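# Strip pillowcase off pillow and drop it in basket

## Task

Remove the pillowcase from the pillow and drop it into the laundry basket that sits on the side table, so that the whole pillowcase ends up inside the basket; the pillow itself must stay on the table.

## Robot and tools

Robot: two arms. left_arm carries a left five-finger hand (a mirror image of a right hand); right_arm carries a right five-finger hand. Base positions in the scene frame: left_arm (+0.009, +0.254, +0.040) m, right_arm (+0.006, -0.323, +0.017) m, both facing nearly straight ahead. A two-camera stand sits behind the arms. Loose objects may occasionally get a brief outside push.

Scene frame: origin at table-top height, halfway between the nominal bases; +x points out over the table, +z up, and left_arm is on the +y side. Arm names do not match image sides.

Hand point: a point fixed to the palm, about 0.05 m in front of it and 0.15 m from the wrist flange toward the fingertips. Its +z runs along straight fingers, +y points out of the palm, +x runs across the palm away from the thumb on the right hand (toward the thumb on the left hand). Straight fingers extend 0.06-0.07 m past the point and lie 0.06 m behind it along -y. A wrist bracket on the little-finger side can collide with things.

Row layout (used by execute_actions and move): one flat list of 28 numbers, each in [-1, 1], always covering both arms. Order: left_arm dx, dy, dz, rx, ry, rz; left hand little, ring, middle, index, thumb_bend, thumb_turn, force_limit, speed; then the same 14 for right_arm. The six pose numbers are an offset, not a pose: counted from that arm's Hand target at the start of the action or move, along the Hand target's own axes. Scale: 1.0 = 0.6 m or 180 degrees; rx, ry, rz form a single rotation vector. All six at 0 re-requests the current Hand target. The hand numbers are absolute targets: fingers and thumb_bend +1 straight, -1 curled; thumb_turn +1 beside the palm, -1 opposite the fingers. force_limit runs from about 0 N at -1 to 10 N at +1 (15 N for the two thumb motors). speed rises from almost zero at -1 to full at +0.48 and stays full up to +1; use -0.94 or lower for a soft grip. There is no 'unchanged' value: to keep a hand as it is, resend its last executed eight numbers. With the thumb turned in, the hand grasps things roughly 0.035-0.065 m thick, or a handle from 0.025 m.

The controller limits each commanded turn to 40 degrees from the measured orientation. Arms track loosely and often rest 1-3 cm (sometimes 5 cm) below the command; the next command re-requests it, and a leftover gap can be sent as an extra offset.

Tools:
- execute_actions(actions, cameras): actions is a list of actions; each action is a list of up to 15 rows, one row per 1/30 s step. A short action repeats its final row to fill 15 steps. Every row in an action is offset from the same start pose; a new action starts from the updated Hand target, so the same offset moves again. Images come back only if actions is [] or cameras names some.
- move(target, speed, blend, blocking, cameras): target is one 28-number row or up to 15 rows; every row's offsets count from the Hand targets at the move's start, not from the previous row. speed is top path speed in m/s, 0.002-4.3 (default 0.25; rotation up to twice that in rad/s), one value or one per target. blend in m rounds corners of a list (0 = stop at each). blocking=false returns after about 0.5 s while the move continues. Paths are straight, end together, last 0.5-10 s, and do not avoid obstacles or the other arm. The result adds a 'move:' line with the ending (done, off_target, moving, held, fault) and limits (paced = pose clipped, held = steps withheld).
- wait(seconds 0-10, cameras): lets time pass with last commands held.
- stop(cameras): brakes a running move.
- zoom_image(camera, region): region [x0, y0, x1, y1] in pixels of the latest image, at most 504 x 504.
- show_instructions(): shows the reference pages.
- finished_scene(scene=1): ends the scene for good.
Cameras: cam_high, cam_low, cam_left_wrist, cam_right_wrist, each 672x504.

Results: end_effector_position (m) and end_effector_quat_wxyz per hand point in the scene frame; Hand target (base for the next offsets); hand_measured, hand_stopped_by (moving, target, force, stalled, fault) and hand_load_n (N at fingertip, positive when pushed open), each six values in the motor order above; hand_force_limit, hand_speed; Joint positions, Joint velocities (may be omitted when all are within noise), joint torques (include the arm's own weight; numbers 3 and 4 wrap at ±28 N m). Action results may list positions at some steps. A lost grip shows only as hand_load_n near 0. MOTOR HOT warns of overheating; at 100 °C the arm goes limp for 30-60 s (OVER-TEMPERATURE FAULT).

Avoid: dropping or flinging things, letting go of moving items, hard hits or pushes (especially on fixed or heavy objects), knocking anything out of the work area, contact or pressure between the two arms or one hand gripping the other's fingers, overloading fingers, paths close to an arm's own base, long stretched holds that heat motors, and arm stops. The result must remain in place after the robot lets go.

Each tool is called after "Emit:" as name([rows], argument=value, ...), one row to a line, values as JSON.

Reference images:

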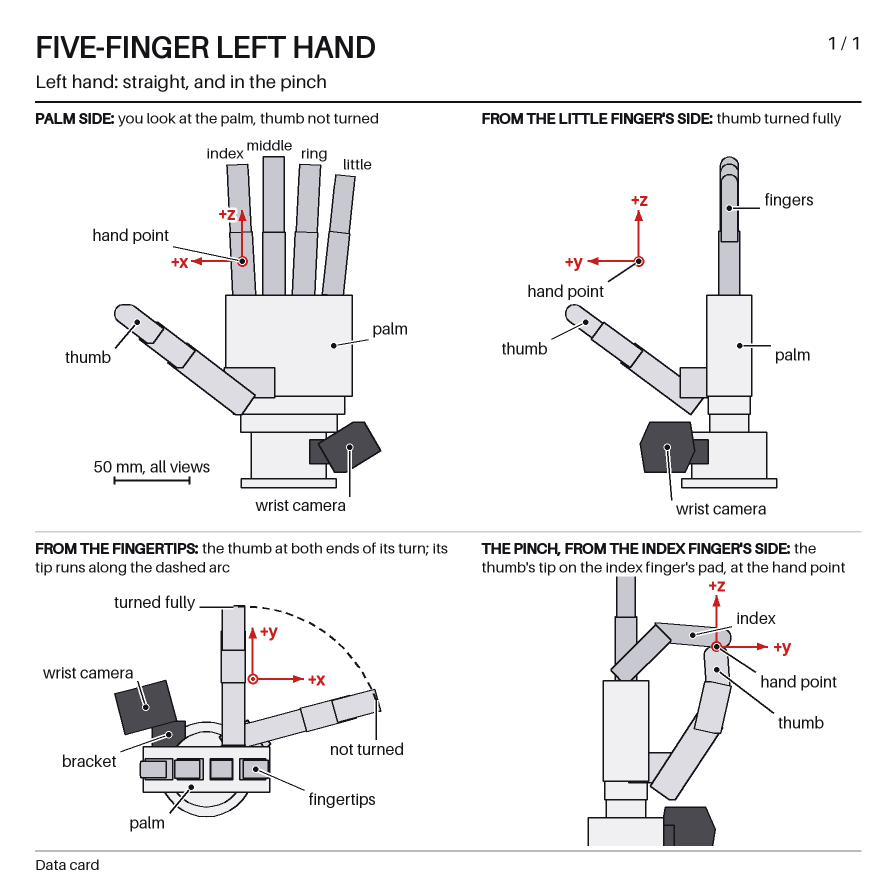

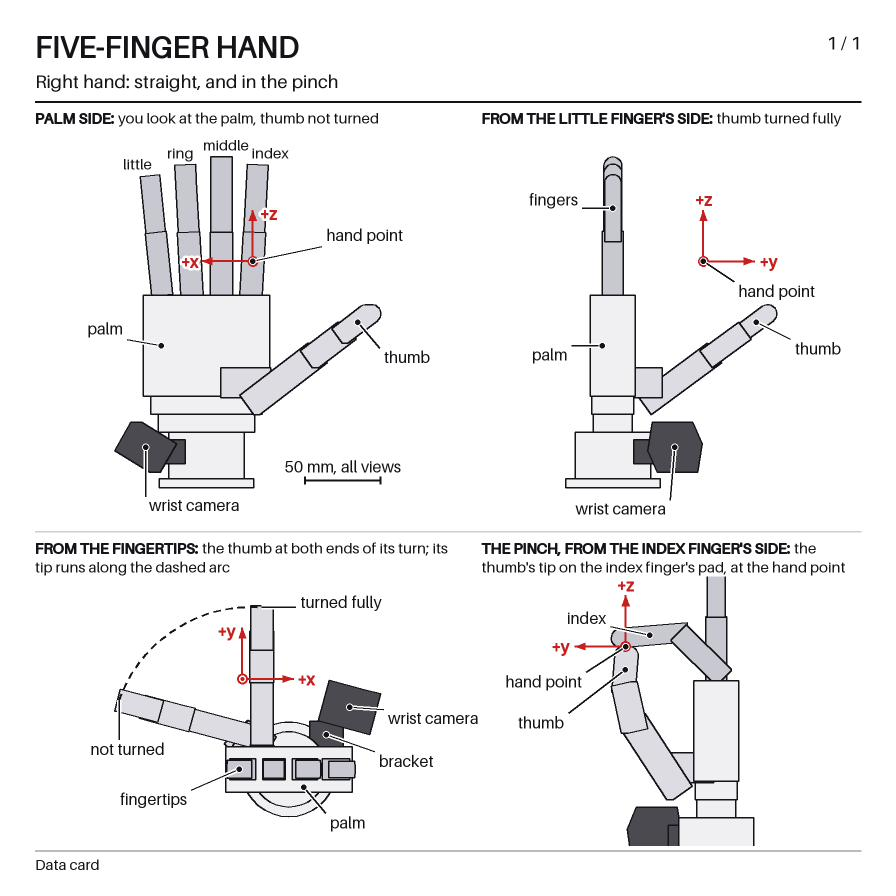

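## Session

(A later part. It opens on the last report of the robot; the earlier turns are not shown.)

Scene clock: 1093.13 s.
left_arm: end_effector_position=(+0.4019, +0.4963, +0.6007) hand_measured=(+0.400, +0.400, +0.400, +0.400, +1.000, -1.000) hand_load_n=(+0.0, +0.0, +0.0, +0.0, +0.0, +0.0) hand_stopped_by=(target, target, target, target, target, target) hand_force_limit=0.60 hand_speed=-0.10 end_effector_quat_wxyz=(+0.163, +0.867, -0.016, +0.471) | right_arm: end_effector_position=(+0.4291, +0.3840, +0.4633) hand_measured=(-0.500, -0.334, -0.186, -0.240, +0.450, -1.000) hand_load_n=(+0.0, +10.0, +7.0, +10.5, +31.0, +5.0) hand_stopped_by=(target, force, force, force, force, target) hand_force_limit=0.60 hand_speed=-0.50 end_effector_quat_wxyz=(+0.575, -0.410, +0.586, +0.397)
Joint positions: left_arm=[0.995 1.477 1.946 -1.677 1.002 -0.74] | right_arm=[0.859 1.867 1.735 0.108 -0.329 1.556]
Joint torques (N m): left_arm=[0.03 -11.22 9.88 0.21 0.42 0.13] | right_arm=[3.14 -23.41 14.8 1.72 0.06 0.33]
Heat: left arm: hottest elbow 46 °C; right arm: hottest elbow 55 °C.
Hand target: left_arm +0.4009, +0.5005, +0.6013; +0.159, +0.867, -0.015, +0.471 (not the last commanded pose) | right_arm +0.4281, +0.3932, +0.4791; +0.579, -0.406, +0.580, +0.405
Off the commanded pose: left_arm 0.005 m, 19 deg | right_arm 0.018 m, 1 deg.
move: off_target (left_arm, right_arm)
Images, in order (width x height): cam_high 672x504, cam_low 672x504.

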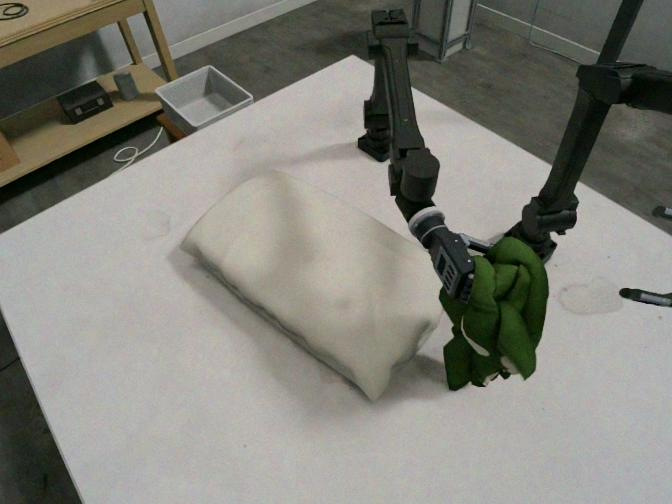

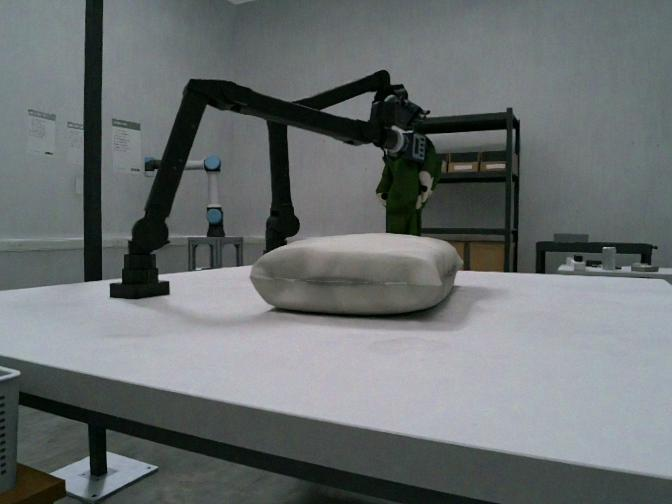

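Emit:
move([
  [0,0,0,0,0,0,0.4,0.4,0.4,0.4,1,-1,0.6,-0.1,-0.2,0,-0.0886,0.02,0,0,-0.5,-0.5,-0.5,-0.5,-0.2,-1,0.6,-0.5],
  [0,0,0,0,0,0,0.4,0.4,0.4,0.4,1,-1,0.6,-0.1,-0.2015,-0.4663,-0.402,0.1461,0,0,-0.5,-0.5,-0.5,-0.5,-0.2,-1,0.6,-0.5],
  [0,0,0,0,0,0,0.4,0.4,0.4,0.4,1,-1,0.6,-0.1,-0.2348,-0.7873,-0.8333,0.2917,0,0,-0.5,-0.5,-0.5,-0.5,-0.2,-1,0.6,-0.5],
], blend=0.04, speed=0.2, cameras=["cam_high","cam_low"])

Scene clock: 1108.17 s.
left_arm: end_effector_position=(+0.4019, +0.4963, +0.6007) hand_measured=(+0.400, +0.400, +0.400, +0.400, +1.000, -1.000) hand_load_n=(+0.0, +0.0, +0.0, +0.0, -0.5, +0.0) hand_stopped_by=(target, target, target, target, target, target) hand_force_limit=0.60 hand_speed=-0.10 end_effector_quat_wxyz=(+0.163, +0.867, -0.016, +0.471) | right_arm: end_effector_position=(+0.7018, -0.2378, +0.5883) hand_measured=(-0.500, -0.334, -0.186, -0.240, +0.450, -1.000) hand_load_n=(+0.0, +10.0, +7.0, +10.5, +31.5, +4.5) hand_stopped_by=(target, force, force, force, force, target) hand_force_limit=0.60 hand_speed=-0.50 end_effector_quat_wxyz=(+0.684, -0.108, +0.714, +0.105)
Joint positions: left_arm=[0.995 1.477 1.946 -1.677 1.002 -0.74] | right_arm=[-0.083 1.531 1.638 -0.152 -0.36 1.556]
Joint torques (N m): left_arm=[0.09 -11.22 9.89 0.21 0.42 0.12] | right_arm=[2.37 -18.55 15.68 1.76 -0.16 0.33]
Heat: left arm: hottest elbow 44 °C; right arm: hottest elbow 56 °C.
Hand target: left_arm +0.4009, +0.5005, +0.6013; +0.159, +0.867, -0.015, +0.471 | right_arm +0.7005, -0.2383, +0.6208; +0.699, -0.108, +0.699, +0.107
Off the commanded pose: left_arm 0.004 m, 1 deg | right_arm 0.032 m, 2 deg.
move: off_target (right_arm)
Images, in order (width x height): cam_high 672x504, cam_low 672x504.

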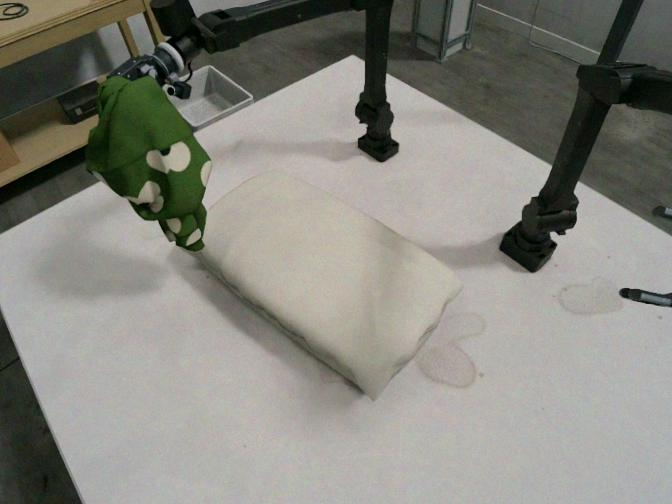

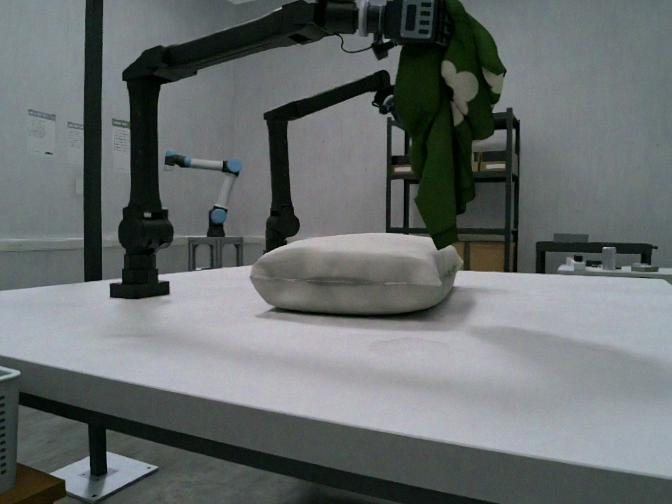

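Emit:
move([
  [0,0,0,0,0,0,0.4,0.4,0.4,0.4,1,-1,0.6,-0.1,0,-0.4852,-0.2117,0.1461,0,0,-0.5,-0.5,-0.5,-0.5,-0.2,-1,0.6,-0.5],
  [0,0,0,0,0,0,0.4,0.4,0.4,0.4,1,-1,0.6,-0.1,0.0333,-0.857,-0.6017,0.2917,0,0,-0.5,-0.5,-0.5,-0.5,-0.2,-1,0.6,-0.5],
  [0,0,0,0,0,0,0.4,0.4,0.4,0.4,1,-1,0.6,-0.1,0.083,-0.9993,-0.998,0.4028,0,0,-0.5,-0.5,-0.5,-0.5,-0.2,-1,0.6,-0.5],
], blend=0.04, speed=0.2, cameras=["cam_high","cam_low","cam_right_wrist"])

Scene clock: 1128.37 s.
left_arm: end_effector_position=(+0.4019, +0.4963, +0.6007) hand_measured=(+0.400, +0.400, +0.400, +0.400, +1.000, -1.000) hand_load_n=(+0.0, +0.0, +0.0, +0.0, -0.5, +0.0) hand_stopped_by=(target, target, target, target, target, target) hand_force_limit=0.60 hand_speed=-0.10 end_effector_quat_wxyz=(+0.163, +0.867, -0.016, +0.471) | right_arm: end_effector_position=(+0.3092, -0.9878, +0.5516) hand_measured=(-0.500, -0.334, -0.186, -0.240, +0.450, -1.000) hand_load_n=(+0.0, +9.5, +7.0, +10.5, +31.5, +5.0) hand_stopped_by=(target, force, force, force, force, target) hand_force_limit=0.60 hand_speed=-0.50 end_effector_quat_wxyz=(+0.613, +0.335, +0.641, -0.318)
Joint positions: left_arm=[0.995 1.477 1.946 -1.677 1.002 -0.74] | right_arm=[-1.338 1.603 1.63 -0.077 -0.353 1.556]
Joint torques (N m): left_arm=[0.03 -11.16 9.91 0.21 0.42 0.13] | right_arm=[2.32 -19.49 13.11 3.25 0 0.33]
Heat: left arm: hottest elbow 42 °C; right arm: hottest elbow 60 °C.
Hand target: left_arm +0.4009, +0.5005, +0.6013; +0.159, +0.867, -0.015, +0.471 | right_arm +0.3090, -0.9901, +0.5714; +0.627, +0.327, +0.627, -0.327
Off the commanded pose: left_arm 0.004 m, 1 deg | right_arm 0.020 m, 3 deg.
move: off_target (right_arm)
Images, in order (width x height): cam_high 672x504, cam_low 672x504, cam_right_wrist 672x504.

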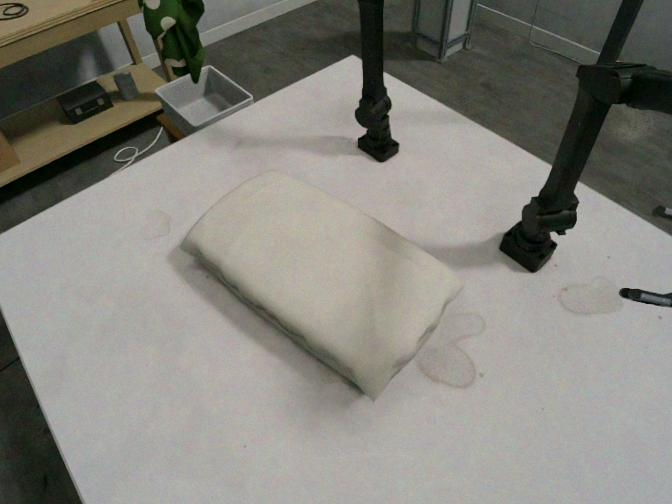

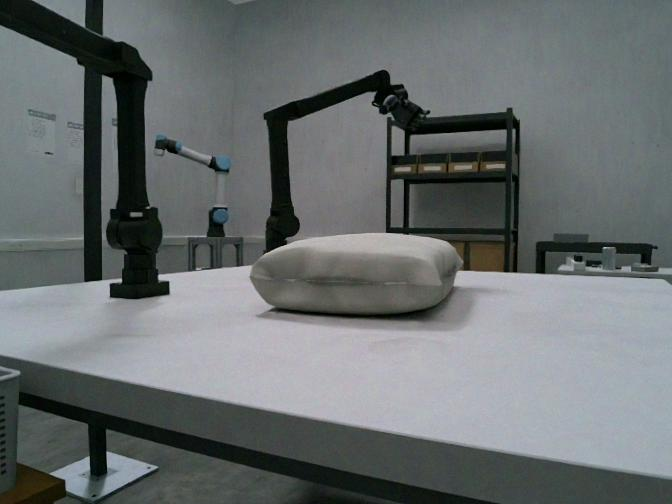

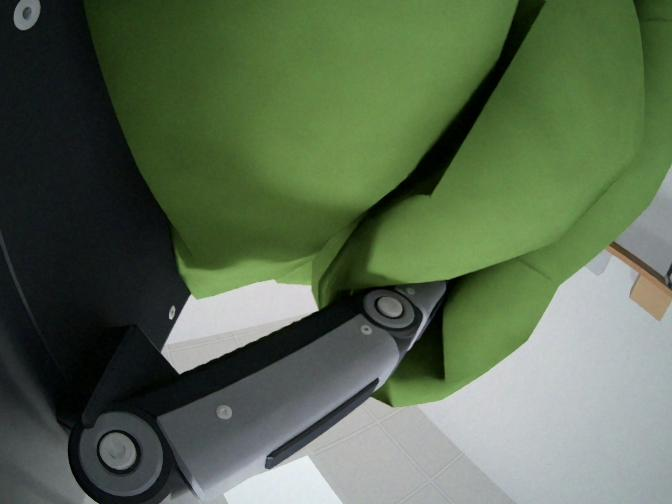

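Emit:
move(target=[0,0,0,0,0,0,0.4,0.4,0.4,0.4,1,-1,0.6,-0.1,0.25,-0.1174,-0.0619,0.0632,0.2491,0.0262,-0.5,-0.5,-0.5,-0.5,-0.2,-1,0.6,-0.5], speed=0.15, cameras=["cam_high","cam_low","cam_right_wrist"])

Emit:
zoom_image(camera="cam_high", region=[80, 0, 320, 180])

Scene clock: 1144.87 s.
left_arm: end_effector_position=(+0.4019, +0.4963, +0.6007) hand_measured=(+0.400, +0.400, +0.400, +0.400, +1.000, -1.000) hand_load_n=(+0.0, +0.0, +0.0, +0.0, +0.0, -0.5) hand_stopped_by=(target, target, target, target, target, target) hand_force_limit=0.60 hand_speed=-0.10 end_effector_quat_wxyz=(+0.163, +0.867, -0.016, +0.471) | right_arm: end_effector_position=(+0.2354, -0.9887, +0.4009) hand_measured=(-0.500, -0.334, -0.186, -0.240, +0.450, -1.000) hand_load_n=(+0.5, +10.5, +7.0, +10.5, +31.5, +5.5) hand_stopped_by=(target, force, force, force, force, target) hand_force_limit=0.60 hand_speed=-0.50 end_effector_quat_wxyz=(+0.311, +0.514, +0.775, -0.198)
Joint positions: left_arm=[0.995 1.477 1.946 -1.677 1.002 -0.74] | right_arm=[-1.394 1.681 1.836 -0.982 -0.148 1.432]
Joint torques (N m): left_arm=[0.03 -11.22 9.89 0.21 0.43 0.12] | right_arm=[1.38 -19.66 15.31 1.31 -0.09 0.05]
Heat: left arm: hottest elbow 42 °C; right arm: hottest elbow 56 °C.
Hand target: left_arm +0.4009, +0.5005, +0.6013; +0.159, +0.867, -0.015, +0.471 | right_arm +0.2300, -0.9999, +0.4216; +0.319, +0.510, +0.770, -0.212
Off the commanded pose: left_arm 0.004 m, 1 deg | right_arm 0.024 m, 2 deg.
move: off_target (right_arm)
Images, in order (width x height): cam_high 672x504, cam_low 672x504, cam_right_wrist 672x504.

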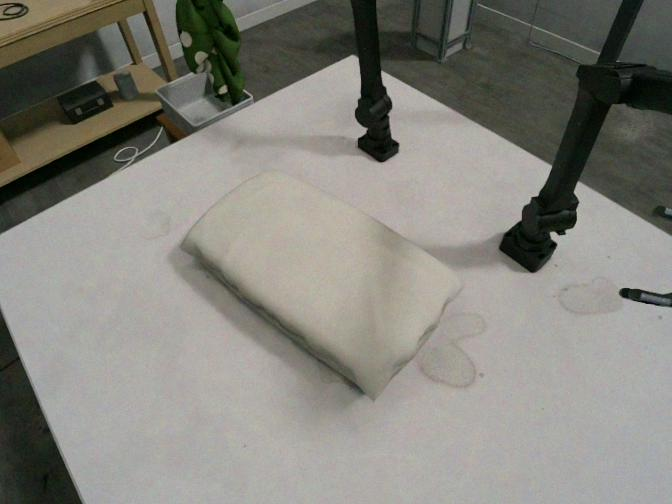

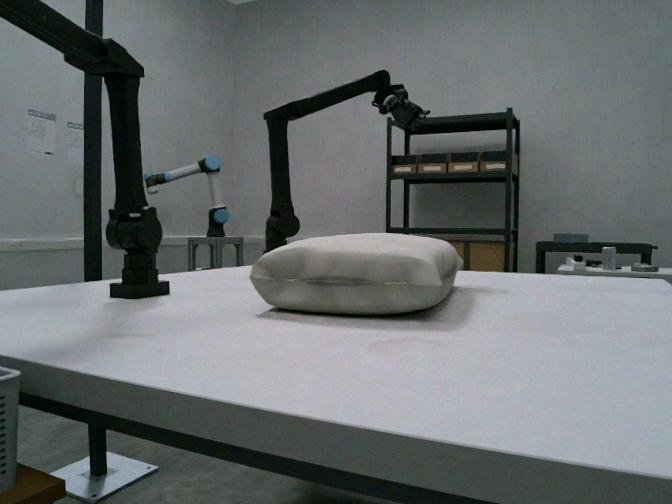

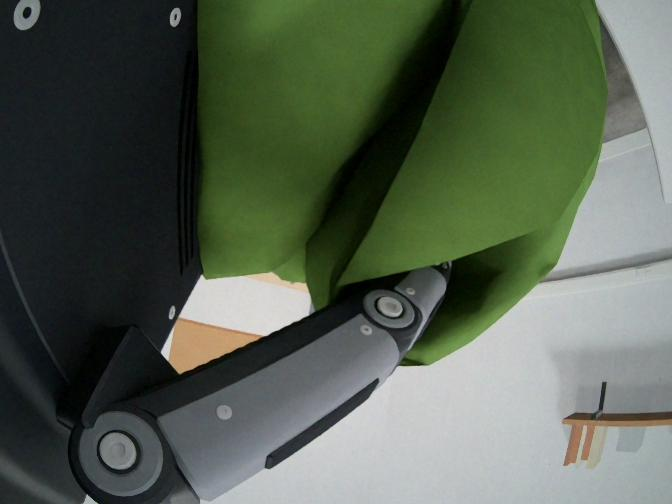

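Scaled by 2.100.

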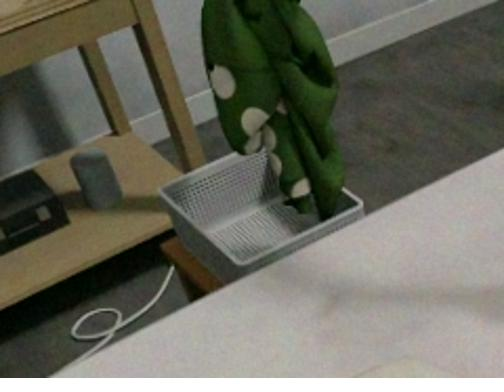

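Emit:
zoom_image(camera="cam_high", region=[150, 60, 260, 140])

Scaled by 4.582.

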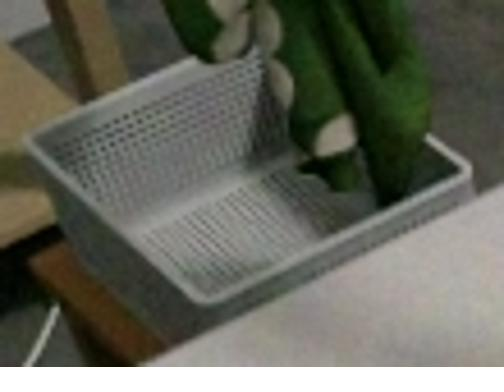

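Emit:
move(target=[0,0,0,0,0,0,0.4,0.4,0.4,0.4,1,-1,0.6,-0.1,0.2393,0.0572,0.3498,0,0,0,-0.5,-0.5,-0.5,-0.5,-0.2,-1,0.6,-0.5], speed=0.12, cameras=["cam_high","cam_right_wrist"])

Emit:
zoom_image(camera="cam_high", region=[120, 0, 300, 140])

Scene clock: 1155.77 s.
left_arm: end_effector_position=(+0.4019, +0.4963, +0.6007) hand_measured=(+0.400, +0.400, +0.400, +0.400, +1.000, -1.000) hand_load_n=(+0.0, +0.0, +0.0, +0.0, +0.0, +0.0) hand_stopped_by=(target, target, target, target, target, target) hand_force_limit=0.60 hand_speed=-0.10 end_effector_quat_wxyz=(+0.163, +0.867, -0.016, +0.471) | right_arm: end_effector_position=(+0.2710, -1.0242, +0.1689) hand_measured=(-0.500, -0.334, -0.186, -0.240, +0.450, -1.000) hand_load_n=(+0.5, +10.5, +7.0, +10.5, +31.5, +5.5) hand_stopped_by=(target, force, force, force, force, target) hand_force_limit=0.60 hand_speed=-0.50 end_effector_quat_wxyz=(+0.308, +0.508, +0.777, -0.209)
Joint positions: left_arm=[0.995 1.477 1.946 -1.677 1.002 -0.74] | right_arm=[-1.344 1.865 1.469 -0.417 -0.099 1.451]
Joint torques (N m): left_arm=[0.03 -11.16 9.91 0.21 0.42 0.12] | right_arm=[3.66 -22.24 10.39 2.61 -0.04 0.43]
Heat: left arm: hottest elbow 41 °C; right arm: hottest elbow 57 °C.
Hand target: left_arm +0.4009, +0.5005, +0.6013; +0.159, +0.867, -0.015, +0.471 | right_arm +0.2801, -1.0299, +0.1717; +0.319, +0.510, +0.770, -0.212
Off the commanded pose: left_arm 0.004 m, 1 deg | right_arm 0.011 m, 2 deg.
move: off_target (right_arm)
Images, in order (width x height): cam_high 672x504, cam_right_wrist 672x504.

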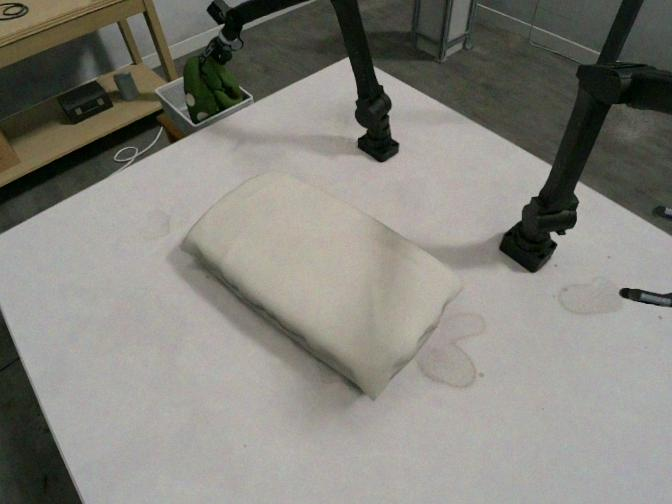

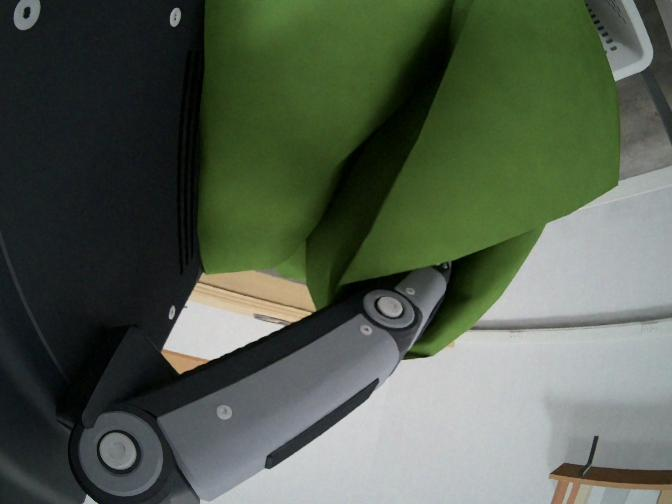

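Scaled by 2.800.

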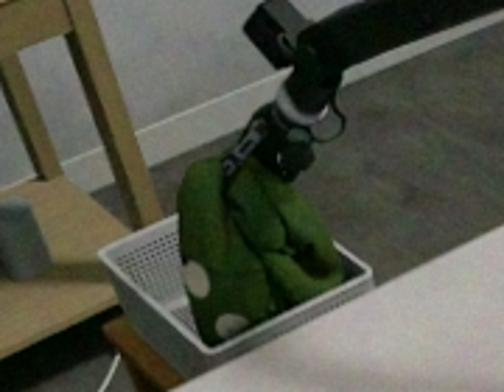

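Emit:
zoom_image(camera="cam_high", region=[150, 40, 260, 140])

Scaled by 4.582.

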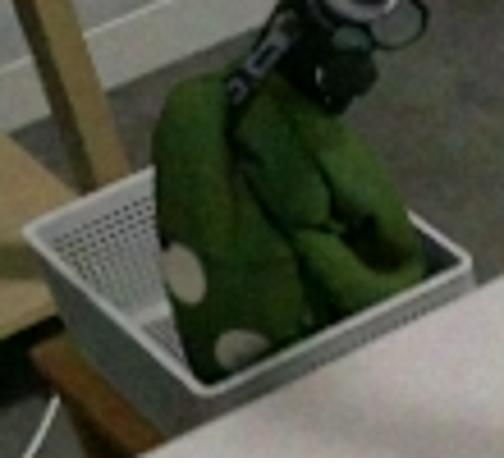

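Emit:
move(target=[0,0,0,0,0,0,0.4,0.4,0.4,0.4,1,-1,0.6,-0.1,0.1054,-0.0437,0.1302,0,0,0,-0.5,-0.5,-0.5,-0.5,-0.2,-1,0.6,-0.5], speed=0.1, cameras=["cam_high","cam_right_wrist"])

Emit:
zoom_image(camera="cam_high", region=[150, 40, 260, 140])

Scene clock: 1163.23 s.
left_arm: end_effector_position=(+0.4019, +0.4963, +0.6007) hand_measured=(+0.400, +0.400, +0.400, +0.400, +1.000, -1.000) hand_load_n=(+0.0, +0.0, +0.0, +0.0, +0.0, +0.0) hand_stopped_by=(target, target, target, target, target, target) hand_force_limit=0.60 hand_speed=-0.10 end_effector_quat_wxyz=(+0.163, +0.867, -0.016, +0.471) | right_arm: end_effector_position=(+0.2645, -1.0436, +0.0785) hand_measured=(-0.500, -0.334, -0.186, -0.240, +0.450, -1.000) hand_load_n=(+0.0, +10.0, +7.0, +10.5, +31.5, +5.5) hand_stopped_by=(target, force, force, force, force, target) hand_force_limit=0.60 hand_speed=-0.50 end_effector_quat_wxyz=(+0.316, +0.511, +0.772, -0.208)
Joint positions: left_arm=[0.995 1.477 1.946 -1.677 1.002 -0.74] | right_arm=[-1.364 2.015 1.429 -0.217 -0.12 1.451]
Joint torques (N m): left_arm=[0.03 -11.28 9.91 0.21 0.42 0.12] | right_arm=[1.61 -22.83 9.26 2.61 -0.25 0.1]
Heat: left arm: hottest elbow 41 °C; right arm: hottest elbow 56 °C.
Hand target: left_arm +0.4009, +0.5005, +0.6013; +0.159, +0.867, -0.015, +0.471 | right_arm +0.2599, -1.0499, +0.0717; +0.319, +0.510, +0.770, -0.212
Off the commanded pose: left_arm 0.004 m, 1 deg | right_arm 0.010 m, 1 deg.
move: done
Images, in order (width x height): cam_high 672x504, cam_right_wrist 672x504.

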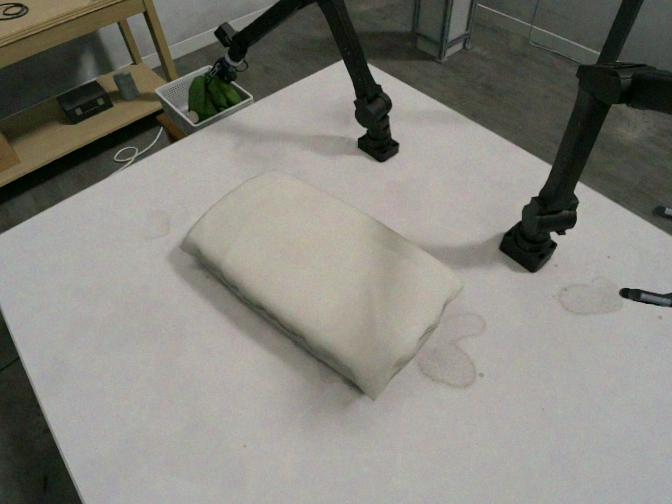

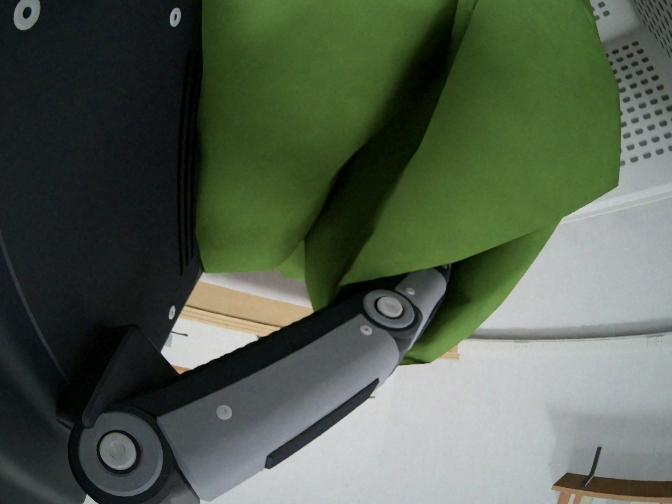

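Scaled by 4.582.

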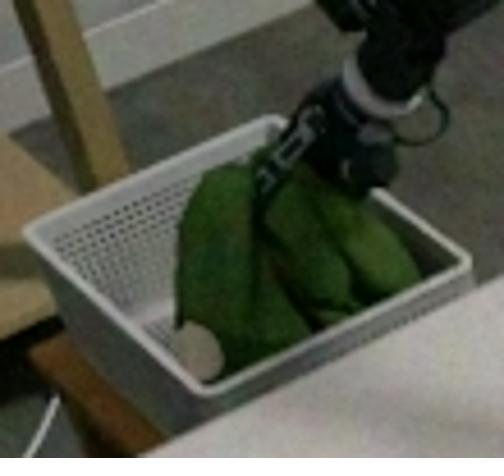

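Emit:
move(target=[0,0,0,0,0,0,0.4,0.4,0.4,0.4,1,-1,0.6,-0.1,0,0,0,0,0,0,0.4,0.4,0.4,0.4,1,-1,0.6,-0.1], speed=0.1, cameras=["cam_high","cam_right_wrist"])

Emit:
zoom_image(camera="cam_high", region=[150, 40, 260, 140])

Scene clock: 1173.47 s.
left_arm: end_effector_position=(+0.4019, +0.4963, +0.6007) hand_measured=(+0.400, +0.400, +0.400, +0.400, +1.000, -1.000) hand_load_n=(+0.0, +0.0, +0.0, +0.0, -0.5, +0.0) hand_stopped_by=(target, target, target, target, target, target) hand_force_limit=0.60 hand_speed=-0.10 end_effector_quat_wxyz=(+0.163, +0.867, -0.016, +0.471) | right_arm: end_effector_position=(+0.2649, -1.0439, +0.0792) hand_measured=(+0.400, +0.400, +0.400, +0.400, +1.000, -1.000) hand_load_n=(+0.0, +0.0, +0.0, +0.5, +0.0, +0.0) hand_stopped_by=(target, target, target, target, target, target) hand_force_limit=0.60 hand_speed=-0.10 end_effector_quat_wxyz=(+0.317, +0.510, +0.772, -0.208)
Joint positions: left_arm=[0.995 1.477 1.946 -1.677 1.002 -0.74] | right_arm=[-1.364 2.015 1.429 -0.214 -0.122 1.451]
Joint torques (N m): left_arm=[0.09 -11.16 9.89 0.21 0.42 0.12] | right_arm=[1.67 -23 9.21 2.44 -0.18 0.09]
Heat: left arm: hottest elbow 41 °C; right arm: hottest elbow 53 °C.
Hand target: left_arm +0.4009, +0.5005, +0.6013; +0.159, +0.867, -0.015, +0.471 | right_arm +0.2598, -1.0499, +0.0716; +0.319, +0.510, +0.770, -0.212
Off the commanded pose: left_arm 0.004 m, 1 deg | right_arm 0.011 m, 1 deg.
move: off_target (right_arm)
Images, in order (width x height): cam_high 672x504, cam_right_wrist 672x504.

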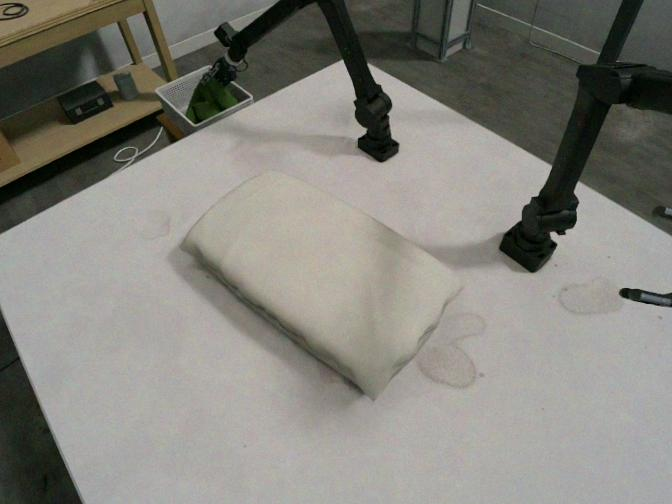

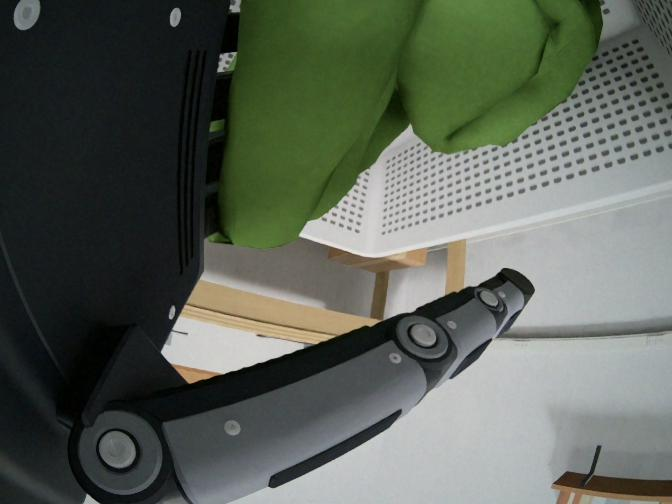

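Scaled by 4.582.

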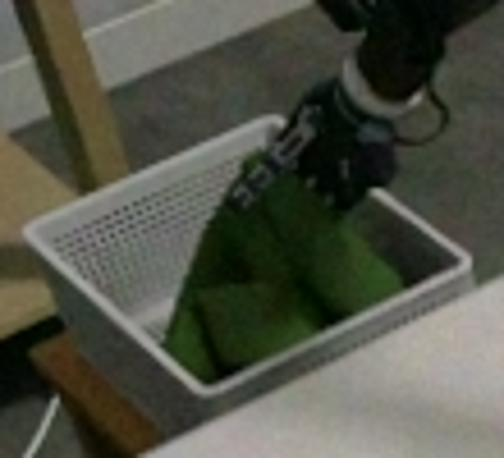

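Emit:
move([
  [0,0,0,0,0,0,0.4,0.4,0.4,0.4,1,-1,0.6,-0.1,0,0,0,0,0,0,0.95,0.95,0.95,0.95,1,-1,0.6,0.0],
  [0,0,0,0,0,0,0.4,0.4,0.4,0.4,1,-1,0.6,-0.1,-0.048,0.0065,-0.07,0,0.1944,0,0.95,0.95,0.95,0.95,1,-1,0.6,0.0],
], speed=0.12, cameras=["cam_high","cam_right_wrist"])

Emit:
zoom_image(camera="cam_high", region=[150, 40, 260, 140])

Scene clock: 1185.97 s.
left_arm: end_effector_position=(+0.4019, +0.4963, +0.6007) hand_measured=(+0.400, +0.400, +0.400, +0.400, +1.000, -1.000) hand_load_n=(+0.0, +0.0, +0.0, +0.0, +0.0, -0.5) hand_stopped_by=(target, target, target, target, target, target) hand_force_limit=0.60 hand_speed=-0.10 end_effector_quat_wxyz=(+0.163, +0.867, -0.016, +0.471) | right_arm: end_effector_position=(+0.2507, -1.0351, +0.1298) hand_measured=(+0.950, +0.950, +0.950, +0.950, +1.000, -1.000) hand_load_n=(+0.0, +0.0, +0.0, +0.0, +0.0, +0.0) hand_stopped_by=(target, target, target, target, target, target) hand_force_limit=0.60 hand_speed=0.00 end_effector_quat_wxyz=(+0.077, +0.561, +0.823, -0.050)
Joint positions: left_arm=[0.995 1.477 1.946 -1.677 1.002 -0.74] | right_arm=[-1.357 2.197 2.127 -1.319 -0.029 1.44]
Joint torques (N m): left_arm=[0.03 -11.16 9.91 0.21 0.42 0.12] | right_arm=[3.49 -25 13.12 0.06 0.06 -0.05]
Heat: left arm: hottest elbow 41 °C; right arm: hottest elbow 52 °C.
Hand target: left_arm +0.4009, +0.5005, +0.6013; +0.159, +0.867, -0.015, +0.471 | right_arm +0.2600, -1.0397, +0.1216; +0.073, +0.550, +0.830, -0.048
Off the commanded pose: left_arm 0.004 m, 1 deg | right_arm 0.013 m, 2 deg.
move: off_target (right_arm)
Images, in order (width x height): cam_high 672x504, cam_right_wrist 672x504.

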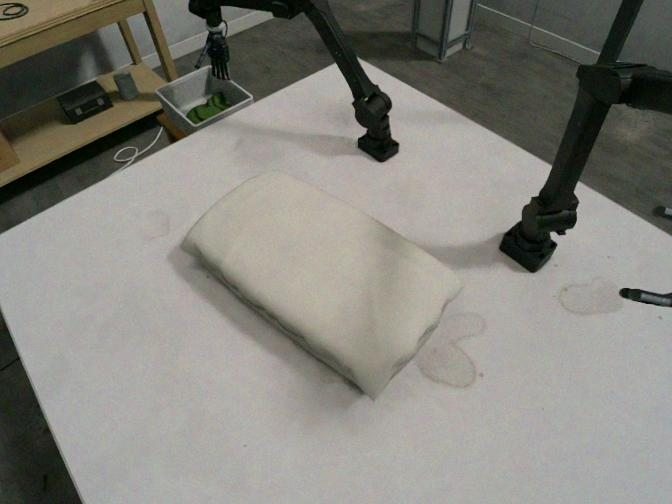

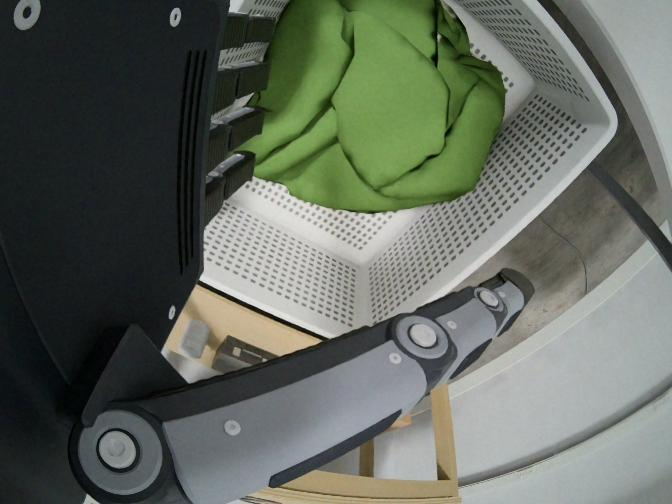

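Scaled by 4.582.

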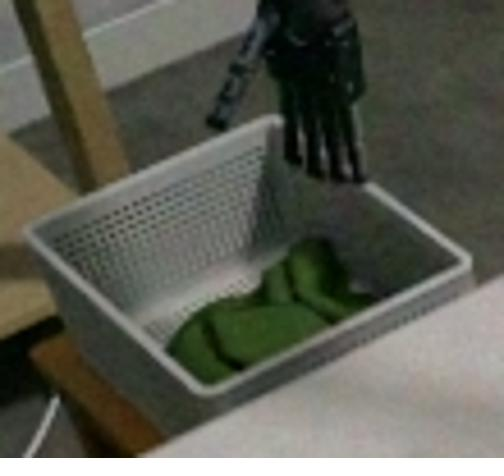

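Emit:
move(target=[0,0,0,0,0,0,0.4,0.4,0.4,0.4,1,-1,0.6,-0.1,0,0,-0.3,0,0,0,0.95,0.95,0.95,0.95,1,-1,0.6,0.0], speed=0.15, cameras=["cam_high","cam_right_wrist"])

Emit:
zoom_image(camera="cam_high", region=[150, 40, 260, 140])

Scene clock: 1192.70 s.
left_arm: end_effector_position=(+0.4019, +0.4963, +0.6007) hand_measured=(+0.400, +0.400, +0.400, +0.400, +1.000, -1.000) hand_load_n=(+0.0, +0.0, +0.0, +0.0, +0.0, -0.5) hand_stopped_by=(target, target, target, target, target, target) hand_force_limit=0.60 hand_speed=-0.10 end_effector_quat_wxyz=(+0.163, +0.867, -0.016, +0.471) | right_arm: end_effector_position=(+0.2446, -1.0099, +0.2845) hand_measured=(+0.950, +0.950, +0.950, +0.950, +1.000, -1.000) hand_load_n=(+0.0, +0.0, +0.0, +0.0, +0.0, +0.0) hand_stopped_by=(target, target, target, target, target, target) hand_force_limit=0.60 hand_speed=0.00 end_effector_quat_wxyz=(+0.083, +0.559, +0.823, -0.055)
Joint positions: left_arm=[0.995 1.477 1.946 -1.677 1.002 -0.74] | right_arm=[-1.357 2.148 2.449 -1.675 -0.029 1.436]
Joint torques (N m): left_arm=[0.03 -11.16 9.89 0.21 0.42 0.12] | right_arm=[2.73 -27.16 12.53 0.05 -0.13 -0.02]
Heat: left arm: hottest elbow 41 °C; right arm: hottest elbow 53 °C.
Hand target: left_arm +0.4009, +0.5005, +0.6013; +0.159, +0.867, -0.015, +0.471 | right_arm +0.2478, -1.0108, +0.2991; +0.073, +0.550, +0.830, -0.048
Off the commanded pose: left_arm 0.004 m, 1 deg | right_arm 0.015 m, 2 deg.
joint sent to its limit (right arm) — joint 4 (wrist pitch), lower limit. The joint targets are off in orientation, not in position.
move: off_target (right_arm)
Images, in order (width x height): cam_high 672x504, cam_right_wrist 672x504.

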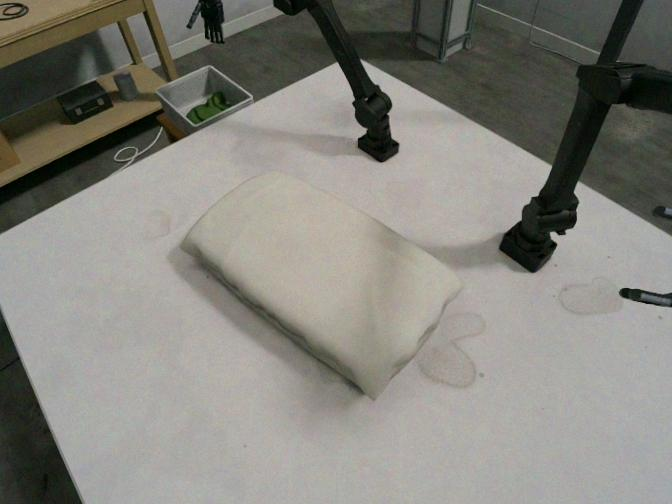

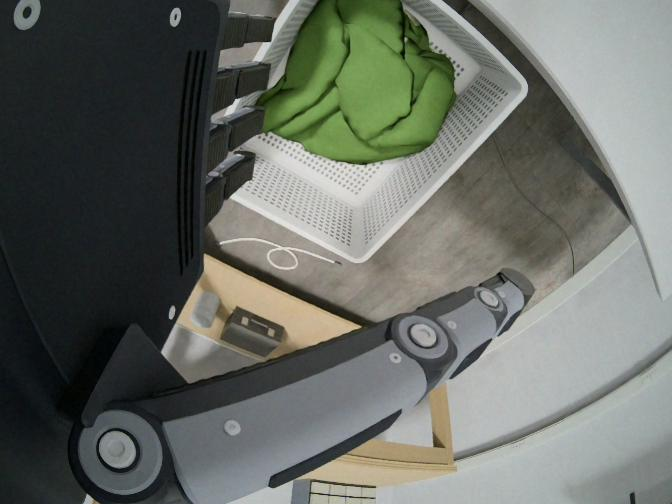

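Scaled by 4.582.

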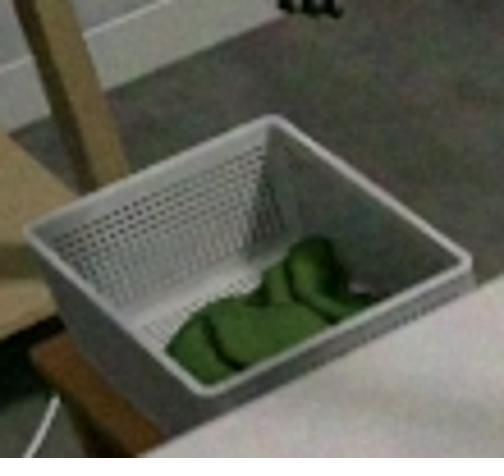

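Emit:
finished_scene()

The scene is finished: the task was done.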